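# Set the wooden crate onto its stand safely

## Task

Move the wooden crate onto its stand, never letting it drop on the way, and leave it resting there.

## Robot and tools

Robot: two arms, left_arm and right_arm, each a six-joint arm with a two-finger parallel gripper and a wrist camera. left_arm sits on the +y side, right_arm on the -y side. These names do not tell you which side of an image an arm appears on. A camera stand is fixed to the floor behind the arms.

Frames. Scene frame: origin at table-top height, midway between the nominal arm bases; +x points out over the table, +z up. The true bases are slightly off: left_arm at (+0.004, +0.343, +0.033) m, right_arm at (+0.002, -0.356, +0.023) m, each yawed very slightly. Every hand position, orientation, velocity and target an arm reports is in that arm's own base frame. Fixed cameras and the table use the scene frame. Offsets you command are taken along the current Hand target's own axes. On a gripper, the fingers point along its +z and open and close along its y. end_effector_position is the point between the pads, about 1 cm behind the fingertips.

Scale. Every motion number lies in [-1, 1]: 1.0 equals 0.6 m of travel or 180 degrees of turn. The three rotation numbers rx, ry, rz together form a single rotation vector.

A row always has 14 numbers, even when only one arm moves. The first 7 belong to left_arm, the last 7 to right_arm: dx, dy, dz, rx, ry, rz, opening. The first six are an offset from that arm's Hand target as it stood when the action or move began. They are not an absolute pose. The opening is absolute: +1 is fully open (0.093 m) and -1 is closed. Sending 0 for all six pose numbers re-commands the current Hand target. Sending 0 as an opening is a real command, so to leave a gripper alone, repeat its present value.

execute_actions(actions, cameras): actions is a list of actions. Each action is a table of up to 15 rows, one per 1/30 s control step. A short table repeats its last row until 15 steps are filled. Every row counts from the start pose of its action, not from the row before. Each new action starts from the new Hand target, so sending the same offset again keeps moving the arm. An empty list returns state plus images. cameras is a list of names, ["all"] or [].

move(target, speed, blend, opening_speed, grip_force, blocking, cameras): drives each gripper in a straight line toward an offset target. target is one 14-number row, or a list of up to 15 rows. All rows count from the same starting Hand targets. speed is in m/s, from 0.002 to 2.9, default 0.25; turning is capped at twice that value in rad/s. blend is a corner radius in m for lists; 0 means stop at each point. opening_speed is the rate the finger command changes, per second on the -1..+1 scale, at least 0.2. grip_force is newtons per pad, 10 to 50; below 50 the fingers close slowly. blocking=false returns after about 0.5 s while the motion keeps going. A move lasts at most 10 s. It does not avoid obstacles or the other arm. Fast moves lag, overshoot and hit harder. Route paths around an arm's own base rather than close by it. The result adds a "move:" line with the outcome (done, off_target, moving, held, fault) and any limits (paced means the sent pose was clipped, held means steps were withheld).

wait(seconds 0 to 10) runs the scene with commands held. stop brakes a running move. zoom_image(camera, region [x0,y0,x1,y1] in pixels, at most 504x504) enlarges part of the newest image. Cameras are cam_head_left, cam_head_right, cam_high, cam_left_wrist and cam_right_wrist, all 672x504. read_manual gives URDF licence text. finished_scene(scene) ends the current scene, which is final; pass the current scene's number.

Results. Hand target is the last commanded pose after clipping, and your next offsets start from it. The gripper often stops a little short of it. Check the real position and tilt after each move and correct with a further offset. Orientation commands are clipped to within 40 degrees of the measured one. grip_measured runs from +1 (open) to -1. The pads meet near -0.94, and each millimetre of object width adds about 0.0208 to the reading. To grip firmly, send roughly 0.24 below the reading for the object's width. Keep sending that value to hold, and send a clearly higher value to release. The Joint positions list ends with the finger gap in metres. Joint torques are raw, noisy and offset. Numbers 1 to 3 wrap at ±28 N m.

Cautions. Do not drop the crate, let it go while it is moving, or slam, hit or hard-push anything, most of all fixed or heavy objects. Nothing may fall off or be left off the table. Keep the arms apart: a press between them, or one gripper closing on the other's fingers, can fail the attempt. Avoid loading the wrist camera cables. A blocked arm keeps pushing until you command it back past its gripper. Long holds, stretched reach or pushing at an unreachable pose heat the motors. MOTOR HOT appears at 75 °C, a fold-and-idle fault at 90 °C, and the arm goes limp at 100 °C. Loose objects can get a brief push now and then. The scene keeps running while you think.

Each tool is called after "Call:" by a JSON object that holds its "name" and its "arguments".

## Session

Call:
{"name": "execute_actions", "arguments": {"actions": []}}

Scene clock: 0.00 s.
left_arm: end_effector_position=(+0.3931, -0.0118, +0.0844) grip_measured=+1.000 end_effector_quat_wxyz=(+0.569, +0.015, +0.822, +0.004) | right_arm: end_effector_position=(+0.3792, +0.0057, +0.1064) grip_measured=+1.000 end_effector_quat_wxyz=(+0.587, -0.051, +0.803, +0.090)
Joint positions: left_arm=[-0.043 1.583 0.376 0.846 -0.029 0.014 0.093] | right_arm=[-0.128 1.482 0.342 0.823 -0.327 -0.016 0.093]
Joint velocities: within noise
Joint torques (N m): no reading
Heat: left arm: 24 °C; right arm: 27 °C.
Hand target: left_arm +0.3961, -0.0119, +0.0913; +0.577, +0.015, +0.817, +0.004 | right_arm +0.3817, +0.0054, +0.1124; +0.594, -0.052, +0.798, +0.089
Tool commands: left_gripper/opening=+1.0 right_gripper/opening=+1.0
camera_calibration:
cam_left_wrist: T_world_to_cam=[[-0.0223816, -0.999365, -0.0277301, -0.00143422], [-0.705273, 0.0354419, -0.708049, 0.377356], [0.708582, 0.00370998, -0.705619, -0.137731], [0, 0, 0, 1]] pos_world=[0.363701, -0.0142966, 0.169961]
cam_right_wrist: T_world_to_cam=[[0.184261, -0.980848, -0.0631317, -0.0597052], [-0.671684, -0.0787684, -0.736638, 0.372703], [0.717557, 0.178138, -0.673334, -0.114381], [0, 0, 0, 1]] pos_world=[0.343414, -0.00882889, 0.193761]

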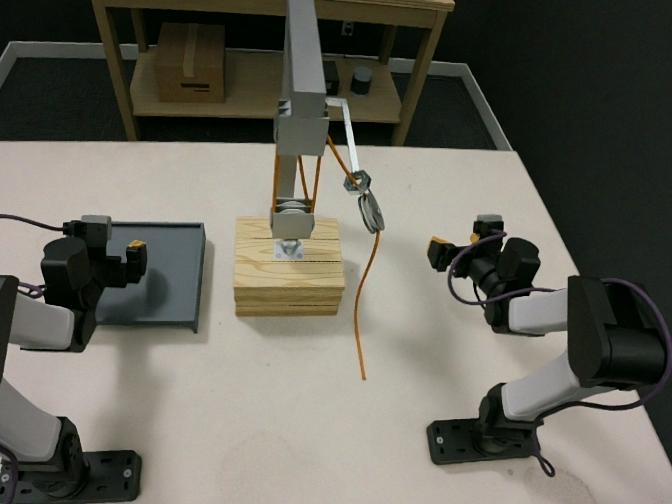

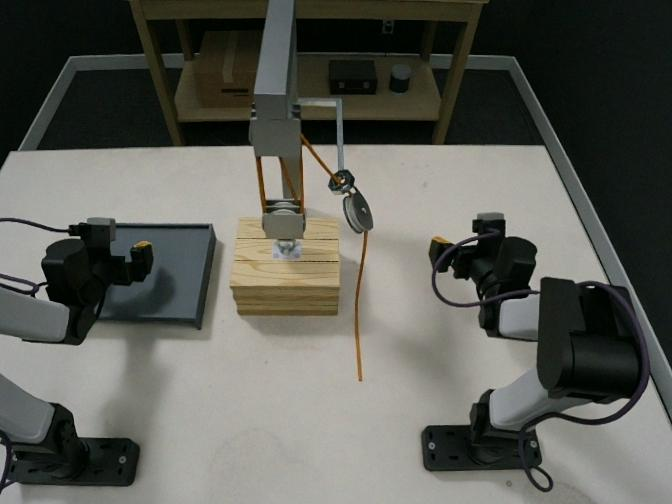

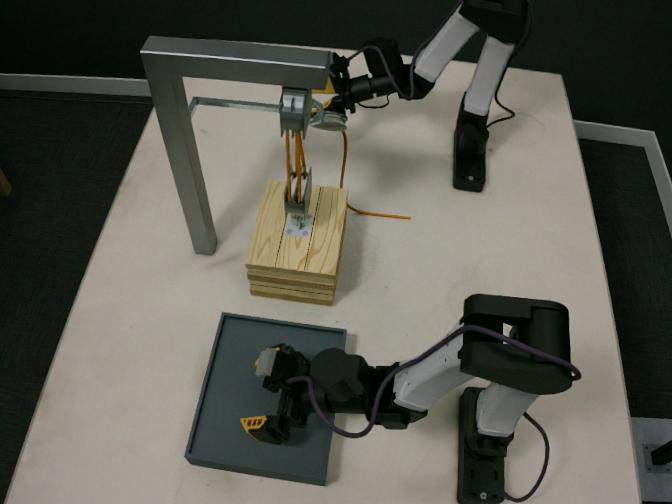

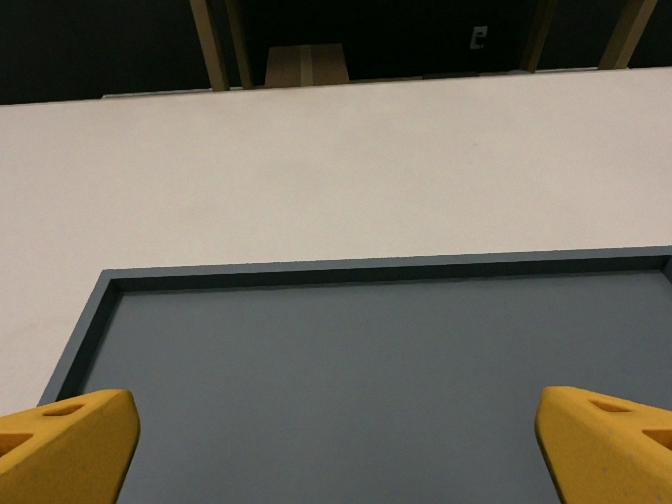

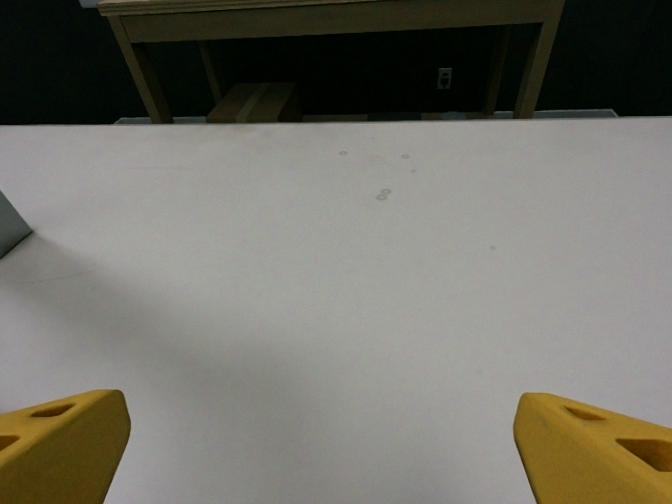

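Call:
{"name": "move", "arguments": {"target": [[0.063,0.277,-0.003,0,0.2248,-0.01,-1,0.163,0.347,-0.137,-0.1354,0.1091,-0.0925,1],[0.161,0.274,0.005,0,0.2248,-0.01,-1,0.163,0.347,-0.137,-0.1354,0.1091,-0.0925,1]], "blend": [0.02,0], "cameras": ["all"]}}

Scene clock: 26.30 s.
left_arm: end_effector_position=(+0.3659, +0.1519, +0.0013) grip_measured=-0.986 end_effector_quat_wxyz=(+0.250, -0.006, +0.968, -0.003) | right_arm: end_effector_position=(+0.2330, +0.1915, +0.0544) grip_measured=+1.000 end_effector_quat_wxyz=(+0.431, -0.309, +0.833, +0.158)
Joint positions: left_arm=[0.491 1.838 0.947 -0.228 0.232 0.425 0] | right_arm=[0.672 1.128 0.214 0.297 -0.029 -0.023 0.093]
Joint torques (N m): left_arm=[1.03 -6.8 6.39 1.42 0.37 0.13] | right_arm=[0.88 -1.16 7.75 1.81 0.1 0.17]
Heat: left arm: 29 °C; right arm: 31 °C.
Hand target: left_arm +0.3700, +0.1551, +0.0030; +0.259, +0.000, +0.966, +0.000 | right_arm +0.2370, +0.1947, +0.0585; +0.433, -0.303, +0.834, +0.158
Off the commanded pose: left_arm 0.005 m, 1 deg | right_arm 0.007 m, 1 deg.
move: done
camera_calibration:
cam_left_wrist: T_world_to_cam=[[0.00635694, -0.999959, 0.0065071, 0.148793], [-0.996662, -0.00686533, -0.0813456, 0.405721], [0.0813869, -0.00596827, -0.996665, 0.0536958], [0, 0, 0, 1]] pos_world=[0.399051, 0.151893, 0.0855522]
cam_right_wrist: T_world_to_cam=[[0.653667, -0.756412, 0.0236744, -0.0108815], [-0.651419, -0.578308, -0.491134, 0.328415], [0.385191, 0.305617, -0.870762, -0.013835], [0, 0, 0, 1]] pos_world=[0.226378, 0.185922, 0.149507]

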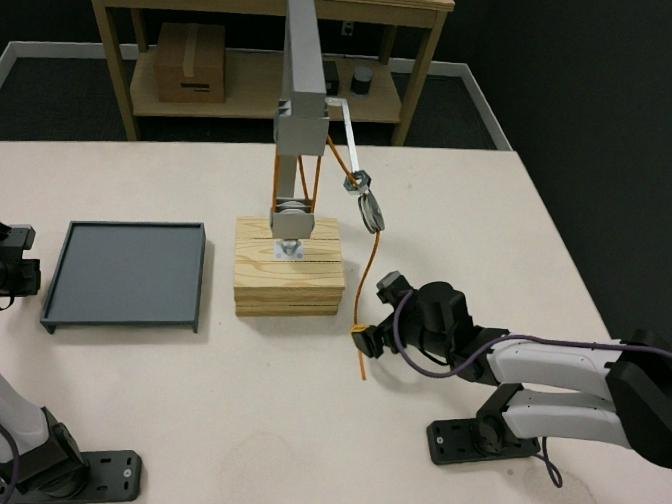

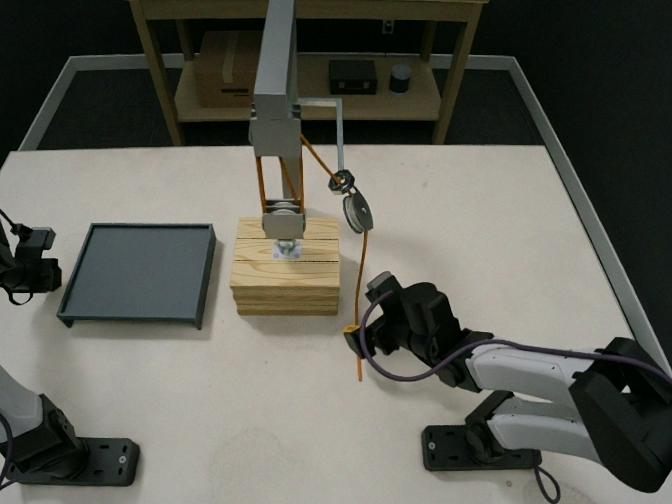

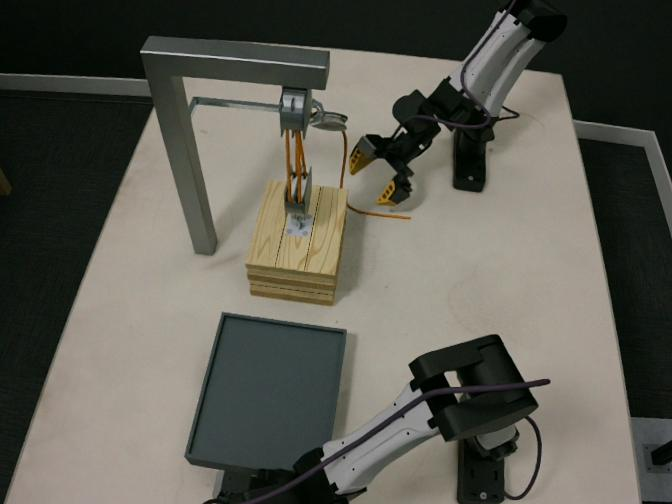

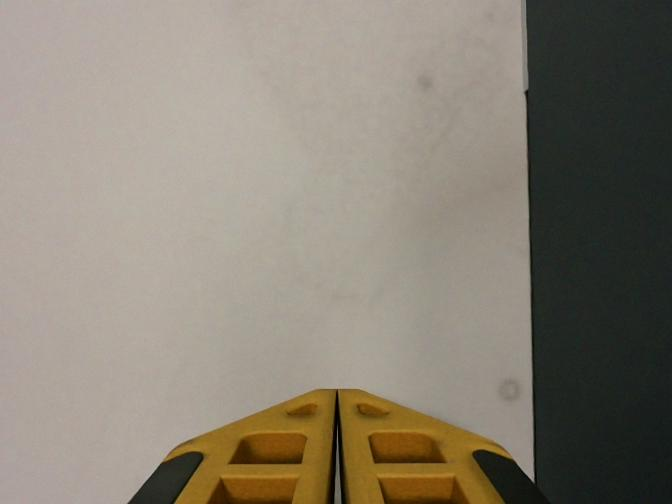

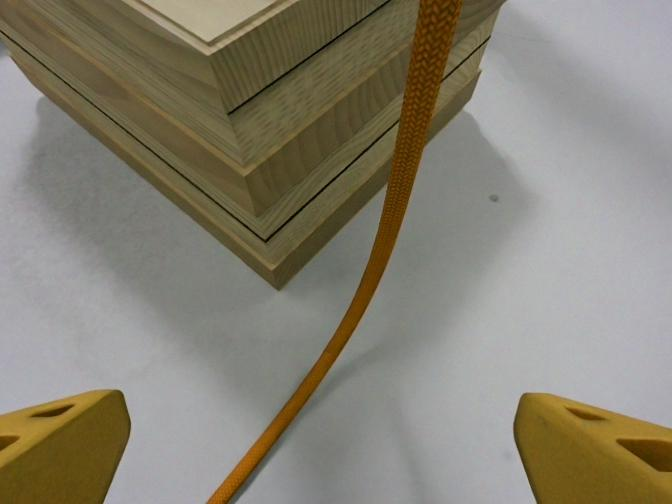

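Call:
{"name": "move", "arguments": {"target": [0,0,0,0,0,0,-1,-0.018,-0.0157,0.109,0,0,0,1]}}

Call:
{"name": "move", "arguments": {"target": [0,0,0,0,0,0,-1,0,0,0,0,0,0,-1], "cameras": ["cam_right_wrist","cam_head_left"]}}

Scene clock: 30.27 s.
left_arm: end_effector_position=(+0.3660, +0.1520, +0.0014) grip_measured=-0.986 end_effector_quat_wxyz=(+0.250, -0.006, +0.968, -0.002) | right_arm: end_effector_position=(+0.2795, +0.2188, +0.0214) grip_measured=+1.000 end_effector_quat_wxyz=(+0.420, -0.302, +0.843, +0.150)
Joint positions: left_arm=[0.491 1.838 0.947 -0.227 0.232 0.425 0] | right_arm=[0.651 1.578 0.354 0.577 -0.029 -0.023 0.093]
Joint torques (N m): left_arm=[1.05 -6.93 6.53 1.46 0.36 0.16] | right_arm=[-0.36 -3.47 6.93 2.02 -0.22 -0.04]
Heat: left arm: 29 °C; right arm: 32 °C.
Hand target: left_arm +0.3700, +0.1551, +0.0030; +0.259, +0.000, +0.966, +0.000 | right_arm +0.2888, +0.2258, +0.0295; +0.433, -0.303, +0.834, +0.158
Off the commanded pose: left_arm 0.005 m, 1 deg | right_arm 0.014 m, 2 deg.
move: off_target (right_arm)

Scene clock: 30.77 s.
left_arm: end_effector_position=(+0.3660, +0.1520, +0.0014) grip_measured=-0.986 end_effector_quat_wxyz=(+0.250, -0.006, +0.968, -0.002) | right_arm: end_effector_position=(+0.2796, +0.2189, +0.0215) grip_measured=-0.958 end_effector_quat_wxyz=(+0.420, -0.302, +0.843, +0.150)
Joint positions: left_arm=[0.491 1.838 0.947 -0.227 0.232 0.425 0] | right_arm=[0.651 1.578 0.354 0.578 -0.029 -0.023 0]
Joint torques (N m): left_arm=[0.96 -6.82 6.48 1.42 0.34 0.18] | right_arm=[-0.35 -3.44 6.9 2.04 -0.21 -0.04]
Heat: left arm: 29 °C; right arm: 32 °C.
Hand target: left_arm +0.3700, +0.1551, +0.0030; +0.259, +0.000, +0.966, +0.000 | right_arm +0.2887, +0.2258, +0.0295; +0.433, -0.303, +0.834, +0.158
Off the commanded pose: left_arm 0.005 m, 1 deg | right_arm 0.014 m, 2 deg.
move: off_target (right_arm)
camera_calibration:
cam_right_wrist: T_world_to_cam=[[0.637863, -0.769822, 0.0224783, -0.0124765], [-0.674708, -0.57265, -0.465662, 0.363099], [0.371349, 0.281862, -0.884677, -0.0593756], [0, 0, 0, 1]] pos_world=[0.274993, 0.215059, 0.116834]
Images, in order (width x height): cam_head_left 672x504, cam_right_wrist 672x504.

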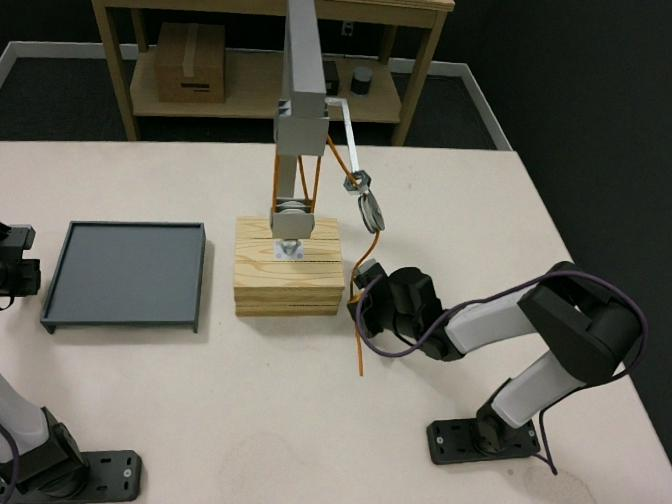

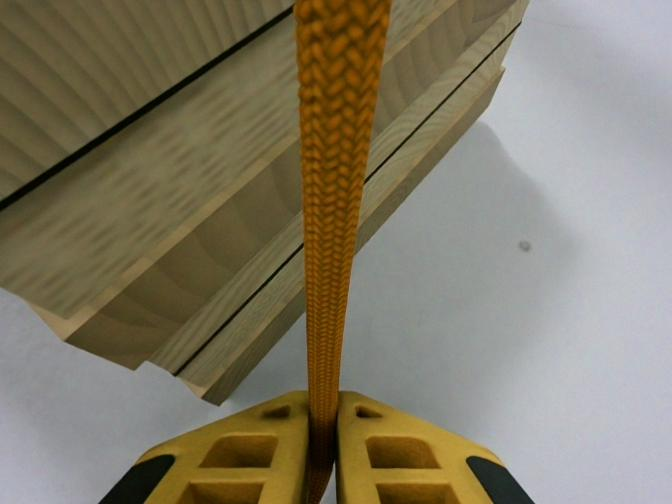

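Call:
{"name": "move", "arguments": {"target": [[0,0,0,0,0,0,-1,0.0495,-0.208,-0.188,0,0,0,-1],[0,0,0,0,0,0,-1,0.077,-0.407,-0.2275,0,0,0,-1]], "blend": [0.03,0], "speed": 0.12, "cameras": ["cam_right_wrist","cam_head_left"]}}

Scene clock: 39.73 s.
left_arm: end_effector_position=(+0.3660, +0.1520, +0.0014) grip_measured=-0.986 end_effector_quat_wxyz=(+0.250, -0.006, +0.968, -0.002) | right_arm: end_effector_position=(+0.3275, -0.0036, +0.1092) grip_measured=-0.962 end_effector_quat_wxyz=(+0.490, -0.336, +0.767, +0.244)
Joint positions: left_arm=[0.491 1.838 0.947 -0.227 0.232 0.425 0] | right_arm=[-0.49 1.547 0.748 -0.333 -1.112 -1.04 0]
Joint torques (N m): left_arm=[1.02 -6.74 6.48 1.41 0.37 0.15] | right_arm=[-5.01 -2.06 6.78 0.95 1.57 -0.02]
Heat: left arm: 29 °C; right arm: 32 °C.
Hand target: left_arm +0.3700, +0.1551, +0.0030; +0.259, +0.000, +0.966, +0.000 | right_arm +0.3396, -0.0503, +0.0700; +0.433, -0.303, +0.834, +0.158
Off the commanded pose: left_arm 0.005 m, 1 deg | right_arm 0.062 m, 15 deg.
move: off_target (right_arm)
camera_calibration:
cam_right_wrist: T_world_to_cam=[[0.753643, -0.656894, -0.0226396, -0.24889], [-0.506284, -0.558195, -0.65734, 0.274677], [0.419165, 0.506861, -0.753254, 0.0338868], [0, 0, 0, 1]] pos_world=[0.312434, -0.0273473, 0.200446]
Images, in order (width x height): cam_head_left 672x504, cam_right_wrist 672x504.

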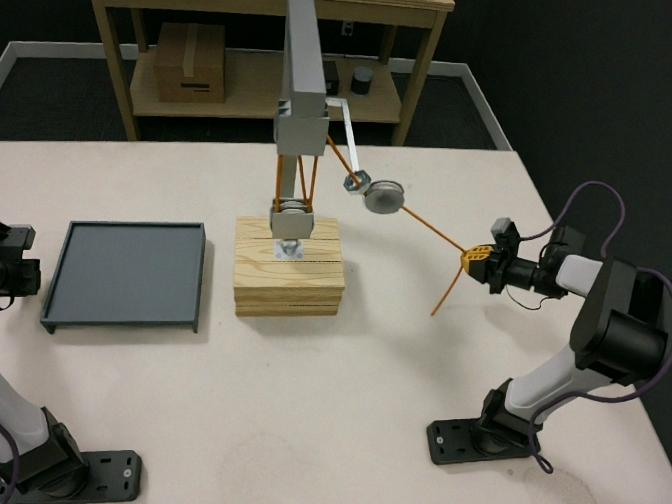

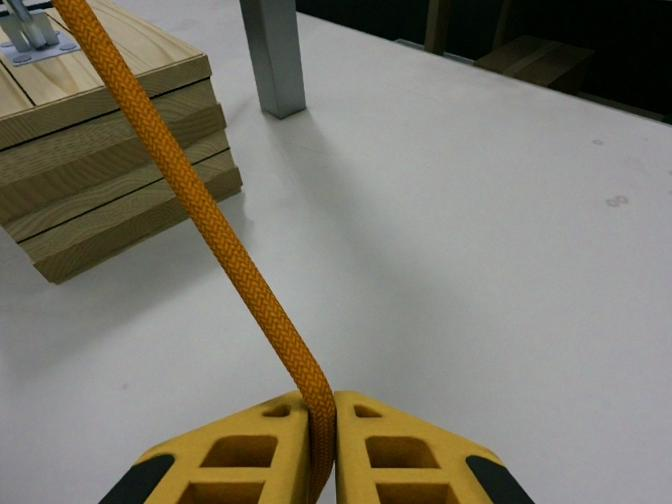

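Call:
{"name": "move", "arguments": {"target": [[0,0,0,0,0,0,-1,-0.005,0.16,0.08,0,0,0,-1],[0,0,0,0,0,0,-1,-0.005,0.16,0.08,0,0,0,1],[0,0,0,0,0,0,-1,-0.042,0.2355,-0.01,-0.0267,-0.1666,-0.0099,1]], "speed": 0.2, "cameras": ["cam_right_wrist","cam_head_left","cam_high"]}}

Scene clock: 50.47 s.
left_arm: end_effector_position=(+0.3660, +0.1520, +0.0014) grip_measured=-0.986 end_effector_quat_wxyz=(+0.250, -0.006, +0.968, -0.002) | right_arm: end_effector_position=(+0.2595, +0.0638, +0.0943) grip_measured=+1.000 end_effector_quat_wxyz=(+0.614, -0.291, +0.687, +0.257)
Joint positions: left_arm=[0.491 1.838 0.947 -0.227 0.232 0.425 0] | right_arm=[-0.373 1.554 0.01 1.26 -1.155 -0.266 0.093]
Joint torques (N m): left_arm=[1.2 -6.82 6.46 1.37 0.36 0.2] | right_arm=[-0.38 -1.8 2.17 1.89 -0.35 0.14]
Heat: left arm: 29 °C; right arm: 32 °C.
Hand target: left_arm +0.3700, +0.1551, +0.0030; +0.259, +0.000, +0.966, +0.000 | right_arm +0.2562, +0.0643, +0.0942; +0.623, -0.282, +0.682, +0.259
Off the commanded pose: left_arm 0.005 m, 1 deg | right_arm 0.003 m, 2 deg.
joint sent to its limit (right arm) — joint 3 (elbow), lower limit, where the elbow is as bent as it goes. The joint targets still meet the commanded pose.
move: done; target 2's new opening was sent with right_arm's hand 0.016 m and 5 deg from that target
camera_calibration:
cam_right_wrist: T_world_to_cam=[[0.71024, -0.703484, 0.0258702, -0.144058], [-0.35439, -0.389063, -0.850316, 0.236087], [0.608249, 0.59476, -0.525636, -0.0591415], [0, 0, 0, 1]] pos_world=[0.221955, 0.0256849, 0.173388]
Images, in order (width x height): cam_head_left 672x504, cam_high 672x504, cam_right_wrist 672x504.

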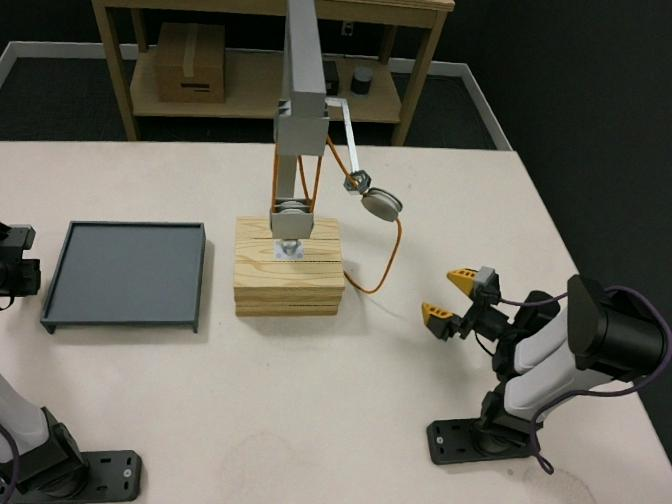

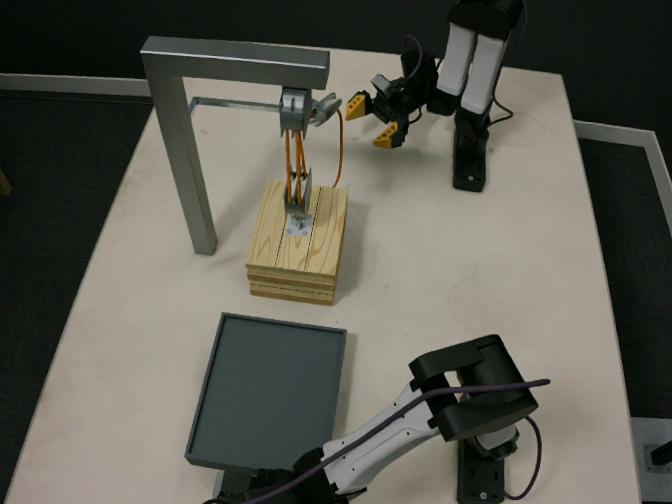

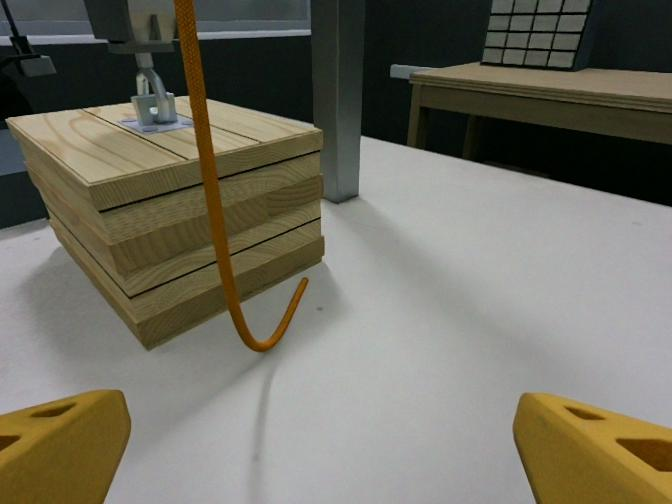

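Call:
{"name": "move", "arguments": {"target": [[0,0,0,0,0,0,-1,0,0.073,0.02,0,0,0,0.3],[0,0,0,0,0,0,-1,-0.02,0.073,0.14,0,0,0,0.3]], "speed": 0.18, "blend": [0.015,0], "cameras": ["cam_right_wrist","cam_head_left","cam_high"]}}

Scene clock: 62.33 s.
left_arm: end_effector_position=(+0.3660, +0.1520, +0.0014) grip_measured=-0.986 end_effector_quat_wxyz=(+0.250, -0.006, +0.968, -0.002) | right_arm: end_effector_position=(+0.2780, +0.1537, +0.0806) grip_measured=+0.303 end_effector_quat_wxyz=(+0.587, -0.284, +0.710, +0.265)
Joint positions: left_arm=[0.491 1.838 0.947 -0.227 0.232 0.425 0] | right_arm=[0.207 1.727 0.047 1.475 -0.588 -0.072 0.06]
Joint torques (N m): left_arm=[0.95 -6.86 6.46 1.42 0.33 0.17] | right_arm=[0.98 -2.73 3.29 2.91 0.08 0.16]
Heat: left arm: 29 °C; right arm: 31 °C.
Hand target: left_arm +0.3700, +0.1551, +0.0030; +0.259, +0.000, +0.966, +0.000 | right_arm +0.2853, +0.1552, +0.0988; +0.623, -0.282, +0.682, +0.258
Off the commanded pose: left_arm 0.005 m, 1 deg | right_arm 0.020 m, 5 deg.
joint sent to its limit (right arm) — joint 4 (wrist pitch), upper limit. The joint targets still meet the commanded pose.
move: off_target (right_arm)
camera_calibration:
cam_right_wrist: T_world_to_cam=[[0.711132, -0.702736, -0.0212775, -0.090092], [-0.415455, -0.395619, -0.819074, 0.281491], [0.567175, 0.59131, -0.573293, -0.115223], [0, 0, 0, 1]] pos_world=[0.246366, 0.116185, 0.162588]
Images, in order (width x height): cam_head_left 672x504, cam_high 672x504, cam_right_wrist 672x504.

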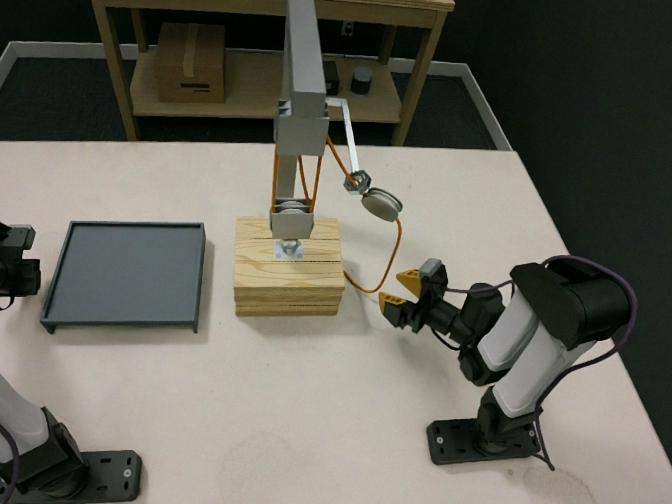

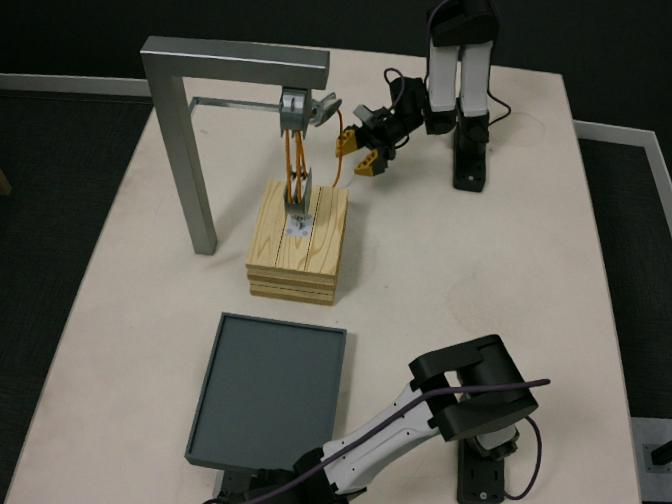

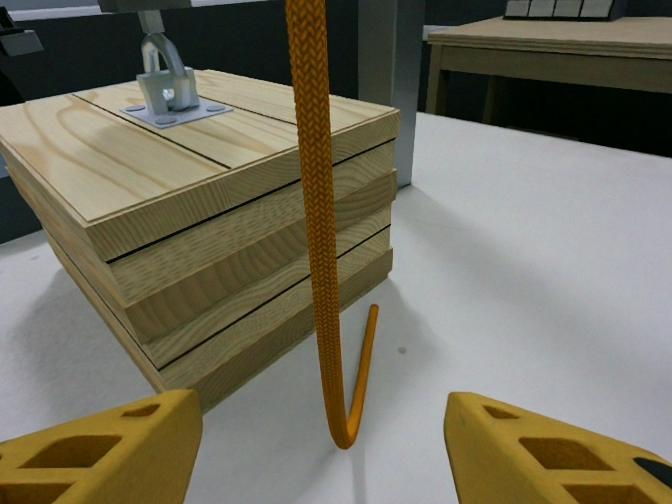

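Call:
{"name": "move", "arguments": {"target": [0,0,0,0,0,0,-1,-0.015,0.005,0.045,0,0,0,0.3], "speed": 0.15, "cameras": ["cam_right_wrist","cam_head_left"]}}

Scene clock: 65.60 s.
left_arm: end_effector_position=(+0.3660, +0.1520, +0.0014) grip_measured=-0.986 end_effector_quat_wxyz=(+0.250, -0.006, +0.968, -0.002) | right_arm: end_effector_position=(+0.2969, +0.1754, +0.1007) grip_measured=+0.303 end_effector_quat_wxyz=(+0.615, -0.288, +0.686, +0.260)
Joint positions: left_arm=[0.491 1.838 0.947 -0.227 0.232 0.425 0] | right_arm=[0.299 1.727 0.131 1.472 -0.496 -0.056 0.06]
Joint torques (N m): left_arm=[1.14 -6.84 6.42 1.4 0.32 0.19] | right_arm=[0.9 -3.32 4.29 2.15 0.14 0.13]
Heat: left arm: 29 °C; right arm: 31 °C.
Hand target: left_arm +0.3700, +0.1551, +0.0030; +0.259, +0.000, +0.966, +0.000 | right_arm +0.3027, +0.1769, +0.1053; +0.623, -0.282, +0.682, +0.259
Off the commanded pose: left_arm 0.005 m, 1 deg | right_arm 0.008 m, 1 deg.
move: done
camera_calibration:
cam_right_wrist: T_world_to_cam=[[0.711085, -0.702863, 0.0184564, -0.0918091], [-0.355102, -0.381664, -0.853367, 0.297431], [0.606844, 0.600263, -0.520984, -0.145924], [0, 0, 0, 1]] pos_world=[0.259456, 0.136583, 0.179488]
Images, in order (width x height): cam_head_left 672x504, cam_right_wrist 672x504.

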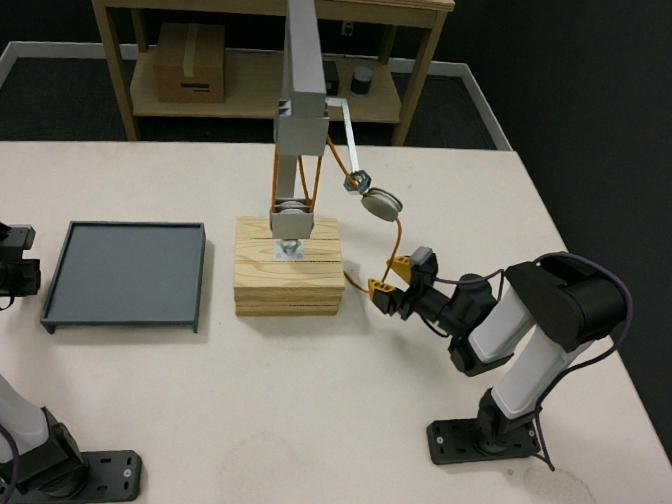

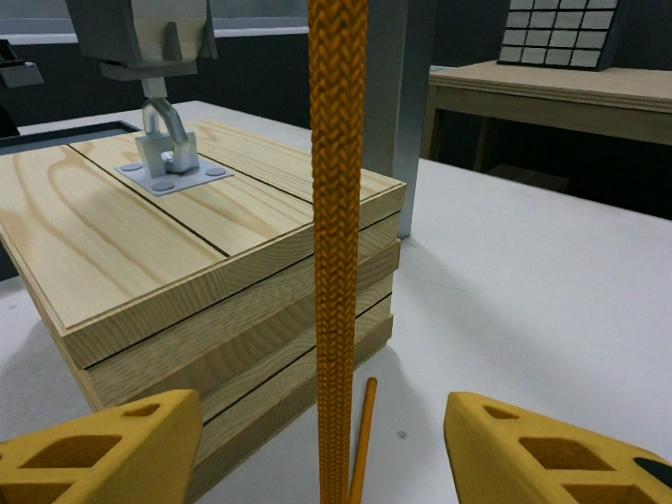

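Call:
{"name": "move", "arguments": {"target": [0,0,0,0,0,0,-1,0,0,0,0,0,0,-1], "cameras": ["cam_right_wrist"]}}

Scene clock: 67.47 s.
left_arm: end_effector_position=(+0.3660, +0.1520, +0.0014) grip_measured=-0.986 end_effector_quat_wxyz=(+0.250, -0.006, +0.968, -0.002) | right_arm: end_effector_position=(+0.2970, +0.1753, +0.1007) grip_measured=-0.958 end_effector_quat_wxyz=(+0.615, -0.288, +0.686, +0.260)
Joint positions: left_arm=[0.491 1.838 0.947 -0.227 0.232 0.425 0] | right_arm=[0.299 1.727 0.131 1.472 -0.495 -0.056 0]
Joint torques (N m): left_arm=[1.06 -6.8 6.58 1.44 0.35 0.14] | right_arm=[0.91 -3.3 4.31 2.15 0.11 0.14]
Heat: left arm: 29 °C; right arm: 31 °C.
Hand target: left_arm +0.3700, +0.1551, +0.0030; +0.259, +0.000, +0.966, +0.000 | right_arm +0.3028, +0.1769, +0.1053; +0.623, -0.282, +0.682, +0.258
Off the commanded pose: left_arm 0.005 m, 1 deg | right_arm 0.008 m, 1 deg.
move: done
camera_calibration:
cam_right_wrist: T_world_to_cam=[[0.710564, -0.703399, 0.0181615, -0.0916882], [-0.355638, -0.381292, -0.85331, 0.297507], [0.607142, 0.599872, -0.521088, -0.145931], [0, 0, 0, 1]] pos_world=[0.259556, 0.136484, 0.179488]
Images, in order (width x height): cam_right_wrist 672x504.

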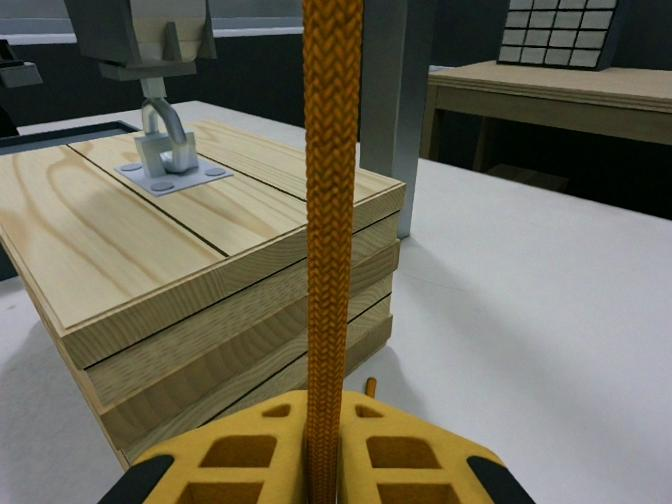

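Call:
{"name": "move", "arguments": {"target": [[0,0,0,0,0,0,-1,0.036,-0.2875,-0.127,0.1094,0.0824,0.0244,-1],[0,0,0,0,0,0,-1,0.086,-0.570,-0.312,0.1094,0.0824,0.0244,-1]], "speed": 0.1, "blend": [0.03,0], "cameras": ["cam_right_wrist","cam_head_left"]}}

Scene clock: 76.90 s.
left_arm: end_effector_position=(+0.3660, +0.1520, +0.0014) grip_measured=-0.986 end_effector_quat_wxyz=(+0.250, -0.006, +0.968, -0.002) | right_arm: end_effector_position=(+0.4050, -0.1924, +0.0714) grip_measured=-0.971 end_effector_quat_wxyz=(+0.560, -0.173, +0.799, +0.134)
Joint positions: left_arm=[0.491 1.838 0.947 -0.227 0.232 0.425 0] | right_arm=[-0.784 2.013 1.034 0.159 -1.093 -0.74 0]
Joint torques (N m): left_arm=[0.96 -6.9 6.5 1.39 0.35 0.15] | right_arm=[0.02 -7.05 7.68 1.25 -0.37 -0.15]
Heat: left arm: 30 °C; right arm: 31 °C.
Hand target: left_arm +0.3700, +0.1551, +0.0030; +0.259, +0.000, +0.966, +0.000 | right_arm +0.4094, -0.2002, +0.0705; +0.559, -0.176, +0.800, +0.123
Off the commanded pose: left_arm 0.005 m, 1 deg | right_arm 0.009 m, 1 deg.
move: done
camera_calibration:
cam_right_wrist: T_world_to_cam=[[0.425066, -0.90516, 0.00216292, -0.348676], [-0.637996, -0.301299, -0.708646, 0.290147], [0.64209, 0.299842, -0.705561, -0.0649285], [0, 0, 0, 1]] pos_world=[0.375013, -0.208718, 0.160554]
Images, in order (width x height): cam_head_left 672x504, cam_right_wrist 672x504.

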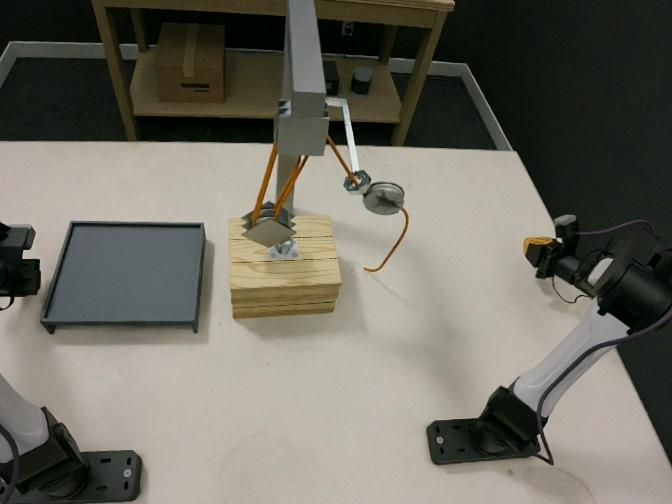

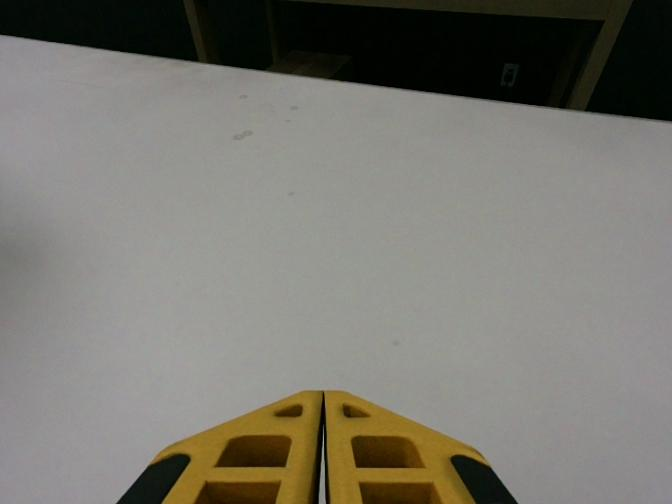

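Call:
{"name": "move", "arguments": {"target": [0,0,0,0,0,0,-1,-0.021,0.507,-0.056,-0.1096,-0.083,-0.0245,0.5], "cameras": ["cam_right_wrist","cam_head_left","cam_high"]}}

Scene clock: 84.87 s.
left_arm: end_effector_position=(+0.3660, +0.1520, +0.0014) grip_measured=-0.986 end_effector_quat_wxyz=(+0.250, -0.006, +0.968, -0.002) | right_arm: end_effector_position=(+0.2576, +0.0637, +0.0951) grip_measured=+0.497 end_effector_quat_wxyz=(+0.615, -0.294, +0.683, +0.263)
Joint positions: left_arm=[0.491 1.838 0.947 -0.227 0.232 0.425 0] | right_arm=[-0.385 1.568 0.01 1.277 -1.183 -0.263 0.069]
Joint torques (N m): left_arm=[1.01 -6.97 6.5 1.39 0.39 0.16] | right_arm=[0.72 -1.85 2.14 1.86 -0.09 0.14]
Heat: left arm: 30 °C; right arm: 31 °C.
Hand target: left_arm +0.3700, +0.1551, +0.0030; +0.259, +0.000, +0.966, +0.000 | right_arm +0.2568, +0.0644, +0.0939; +0.624, -0.282, +0.681, +0.259
Off the commanded pose: left_arm 0.005 m, 1 deg | right_arm 0.002 m, 2 deg.
joint sent to its limit (right arm) — joint 3 (elbow), lower limit, where the elbow is as bent as it goes. The joint targets still meet the commanded pose.
move: done
camera_calibration:
cam_right_wrist: T_world_to_cam=[[0.720075, -0.693514, 0.0230354, -0.145639], [-0.345608, -0.387236, -0.854753, 0.234137], [0.601703, 0.607525, -0.518523, -0.0572838], [0, 0, 0, 1]] pos_world=[0.220258, 0.0244651, 0.173781]
Images, in order (width x height): cam_head_left 672x504, cam_high 672x504, cam_right_wrist 672x504.

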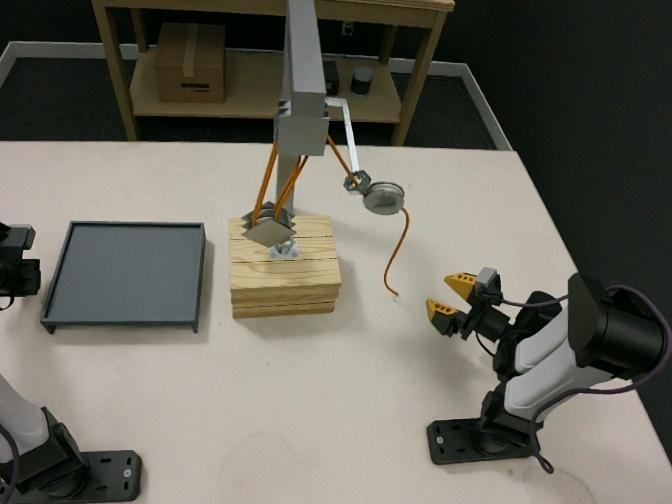

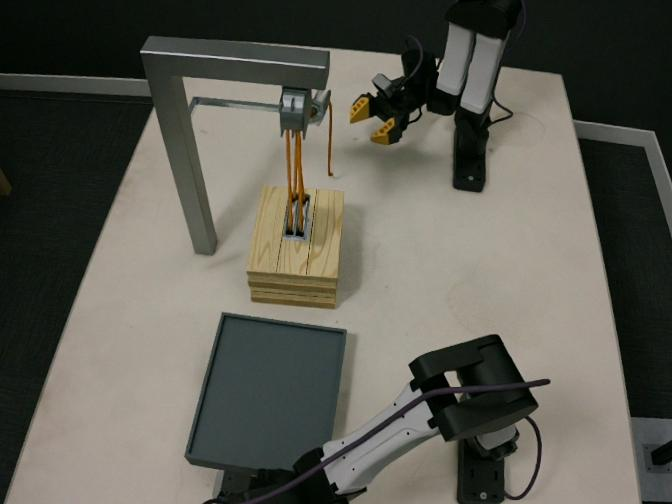

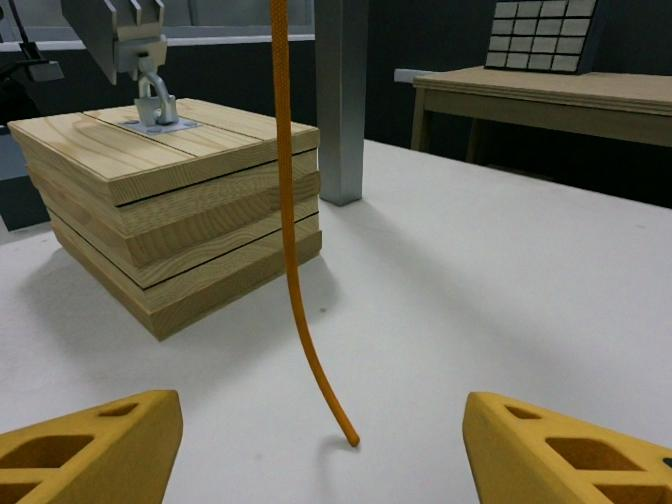

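Call:
{"name": "move", "arguments": {"target": [0,0,0,0,0,0,-1,-0.03,0.022,0.22,0,0,0,0.5], "speed": 0.15, "cameras": ["cam_right_wrist","cam_head_left","cam_high"]}}

Scene clock: 89.23 s.
left_arm: end_effector_position=(+0.3660, +0.1520, +0.0014) grip_measured=-0.986 end_effector_quat_wxyz=(+0.250, -0.006, +0.968, -0.002) | right_arm: end_effector_position=(+0.3351, +0.1662, +0.0951) grip_measured=+0.497 end_effector_quat_wxyz=(+0.613, -0.287, +0.688, +0.262)
Joint positions: left_arm=[0.491 1.838 0.947 -0.227 0.232 0.425 0] | right_arm=[0.209 1.835 0.268 1.434 -0.585 -0.066 0.069]
Joint torques (N m): left_arm=[0.94 -6.76 6.74 1.42 0.32 0.17] | right_arm=[0.99 -3.97 4.56 2.2 0.14 0.15]
Heat: left arm: 30 °C; right arm: 31 °C.
Hand target: left_arm +0.3700, +0.1551, +0.0030; +0.259, +0.000, +0.966, +0.000 | right_arm +0.3414, +0.1679, +0.1002; +0.624, -0.282, +0.681, +0.259
Off the commanded pose: left_arm 0.005 m, 1 deg | right_arm 0.008 m, 2 deg.
move: done
camera_calibration:
cam_right_wrist: T_world_to_cam=[[0.710868, -0.7032, 0.0132725, -0.124683], [-0.360204, -0.380211, -0.851876, 0.303978], [0.604086, 0.600791, -0.523575, -0.165422], [0, 0, 0, 1]] pos_world=[0.298056, 0.127283, 0.173995]
Images, in order (width x height): cam_head_left 672x504, cam_high 672x504, cam_right_wrist 672x504.

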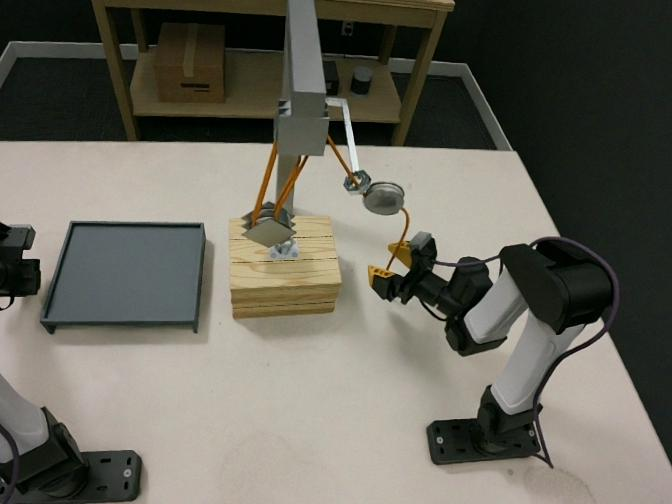

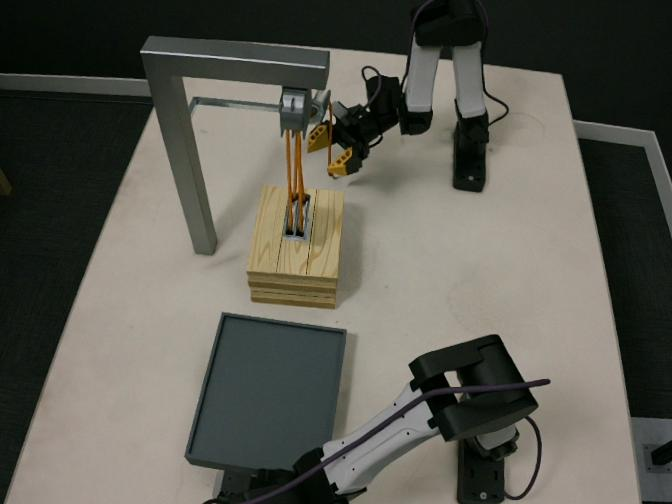

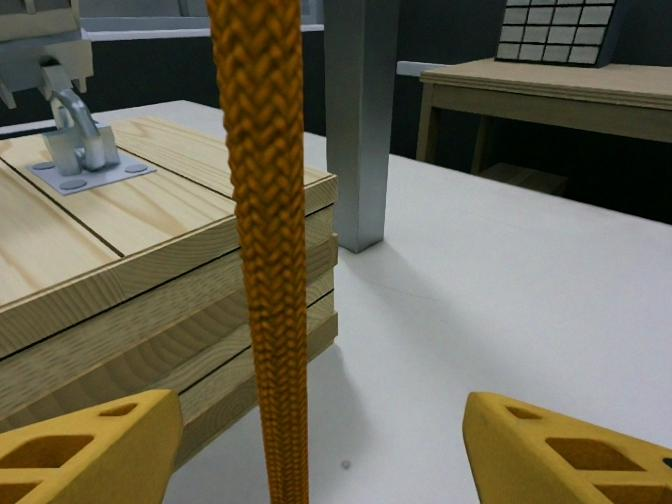

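Call:
{"name": "move", "arguments": {"target": [0,0,0,0,0,0,-1,0,0.006,0.02,0,0,0,0.5], "speed": 0.1}}

Call:
{"name": "move", "arguments": {"target": [0,0,0,0,0,0,-1,0,0,0,0,0,0,-1], "cameras": ["cam_right_wrist","cam_head_left"]}}

Scene clock: 92.33 s.
left_arm: end_effector_position=(+0.3660, +0.1520, +0.0014) grip_measured=-0.986 end_effector_quat_wxyz=(+0.250, -0.006, +0.968, -0.002) | right_arm: end_effector_position=(+0.3409, +0.1770, +0.0950) grip_measured=+0.497 end_effector_quat_wxyz=(+0.615, -0.288, +0.686, +0.261)
Joint positions: left_arm=[0.491 1.838 0.947 -0.227 0.232 0.425 0] | right_arm=[0.249 1.859 0.299 1.434 -0.545 -0.061 0.069]
Joint torques (N m): left_arm=[1.02 -6.84 6.42 1.43 0.38 0.21] | right_arm=[0.91 -4.21 4.72 2.17 0.09 0.13]
Heat: left arm: 30 °C; right arm: 31 °C.
Hand target: left_arm +0.3700, +0.1551, +0.0030; +0.259, +0.000, +0.966, +0.000 | right_arm +0.3473, +0.1789, +0.0992; +0.624, -0.282, +0.681, +0.259
Off the commanded pose: left_arm 0.005 m, 1 deg | right_arm 0.008 m, 1 deg.
move: done

Scene clock: 92.83 s.
left_arm: end_effector_position=(+0.3660, +0.1520, +0.0014) grip_measured=-0.986 end_effector_quat_wxyz=(+0.250, -0.006, +0.968, -0.002) | right_arm: end_effector_position=(+0.3410, +0.1769, +0.0950) grip_measured=-0.964 end_effector_quat_wxyz=(+0.615, -0.287, +0.686, +0.261)
Joint positions: left_arm=[0.491 1.838 0.947 -0.227 0.232 0.425 0] | right_arm=[0.249 1.859 0.299 1.434 -0.545 -0.061 0]
Joint torques (N m): left_arm=[1.17 -6.74 6.54 1.4 0.36 0.14] | right_arm=[0.92 -4.21 4.71 2.17 0.11 0.13]
Heat: left arm: 30 °C; right arm: 31 °C.
Hand target: left_arm +0.3700, +0.1551, +0.0030; +0.259, +0.000, +0.966, +0.000 | right_arm +0.3473, +0.1789, +0.0992; +0.624, -0.282, +0.681, +0.259
Off the commanded pose: left_arm 0.005 m, 1 deg | right_arm 0.008 m, 1 deg.
move: done
camera_calibration:
cam_right_wrist: T_world_to_cam=[[0.710378, -0.703628, 0.0164413, -0.121406], [-0.356361, -0.379728, -0.853706, 0.308851], [0.606935, 0.600595, -0.520496, -0.176706], [0, 0, 0, 1]] pos_world=[0.303556, 0.137984, 0.173689]
Images, in order (width x height): cam_head_left 672x504, cam_right_wrist 672x504.

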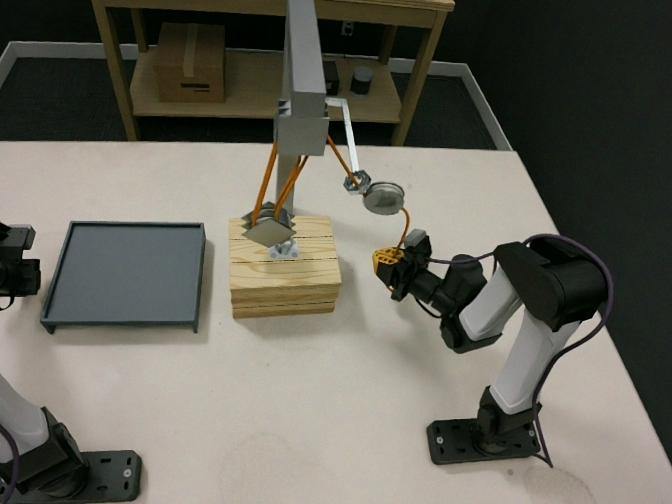

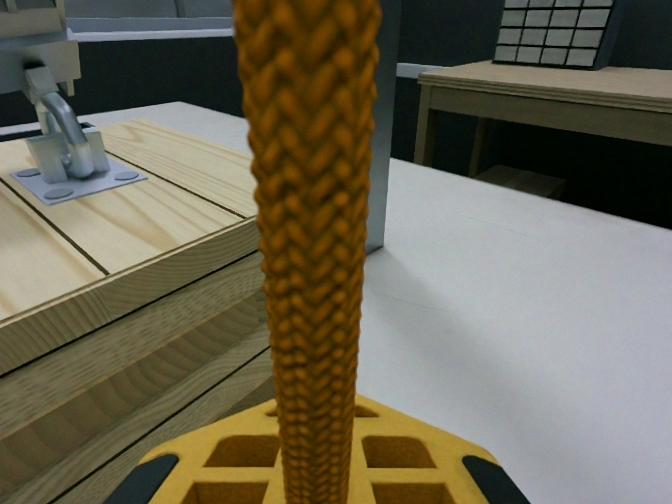

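Call:
{"name": "move", "arguments": {"target": [0,0,0,0,0,0,-1,0.031,-0.238,-0.182,0.1094,0.0824,0.0244,-1], "speed": 0.15}}

Call:
{"name": "move", "arguments": {"target": [0,0,0,0,0,0,-1,0.0337,-0.251,-0.044,0.0783,0,0.0285,-1], "speed": 0.08, "cameras": ["cam_right_wrist","cam_head_left"]}}

Scene clock: 100.07 s.
left_arm: end_effector_position=(+0.3660, +0.1520, +0.0014) grip_measured=-0.986 end_effector_quat_wxyz=(+0.250, -0.006, +0.968, -0.002) | right_arm: end_effector_position=(+0.3637, +0.0069, +0.0788) grip_measured=-0.964 end_effector_quat_wxyz=(+0.550, -0.175, +0.804, +0.139)
Joint positions: left_arm=[0.491 1.838 0.947 -0.227 0.232 0.425 0] | right_arm=[-0.277 1.566 0.378 0.712 -0.68 -0.281 0]
Joint torques (N m): left_arm=[1.02 -6.86 6.39 1.41 0.32 0.21] | right_arm=[-0.5 -6.35 6.94 1.6 -0.15 -0.07]
Heat: left arm: 30 °C; right arm: 31 °C.
Hand target: left_arm +0.3700, +0.1551, +0.0030; +0.259, +0.000, +0.966, +0.000 | right_arm +0.3704, +0.0000, +0.0903; +0.560, -0.177, +0.800, +0.124
Off the commanded pose: left_arm 0.005 m, 1 deg | right_arm 0.015 m, 2 deg.
move: off_target (right_arm)

Scene clock: 102.77 s.
left_arm: end_effector_position=(+0.3660, +0.1520, +0.0014) grip_measured=-0.986 end_effector_quat_wxyz=(+0.250, -0.006, +0.968, -0.002) | right_arm: end_effector_position=(+0.3564, -0.0351, +0.1348) grip_measured=-0.964 end_effector_quat_wxyz=(+0.627, -0.263, +0.704, +0.203)
Joint positions: left_arm=[0.491 1.838 0.947 -0.227 0.232 0.425 0] | right_arm=[-0.552 1.625 0.51 0.746 -1.2 -0.39 0]
Joint torques (N m): left_arm=[1.18 -7.01 6.57 1.42 0.35 0.18] | right_arm=[-12.23 -0.84 6.54 0.69 3.35 0.35]
Heat: left arm: 30 °C; right arm: 32 °C.
Hand target: left_arm +0.3700, +0.1551, +0.0030; +0.259, +0.000, +0.966, +0.000 | right_arm +0.4050, -0.1501, +0.0801; +0.571, -0.071, +0.816, +0.050
Off the commanded pose: left_arm 0.005 m, 1 deg | right_arm 0.136 m, 32 deg.
move: off_target (right_arm)
camera_calibration:
cam_right_wrist: T_world_to_cam=[[0.619893, -0.782005, 0.0648132, -0.259273], [-0.389778, -0.378555, -0.839506, 0.27797], [0.681033, 0.495141, -0.539472, -0.0655926], [0, 0, 0, 1]] pos_world=[0.313738, -0.0650482, 0.214776]
Images, in order (width x height): cam_head_left 672x504, cam_right_wrist 672x504.

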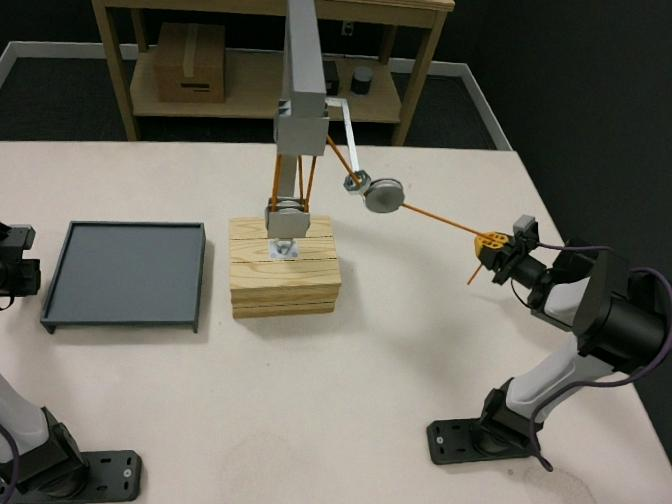

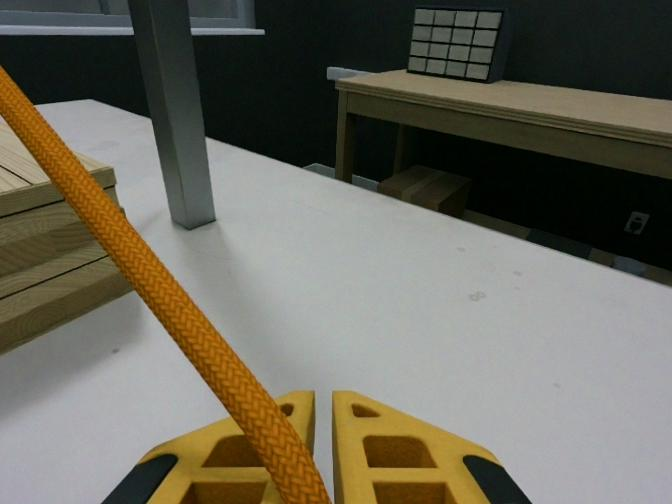

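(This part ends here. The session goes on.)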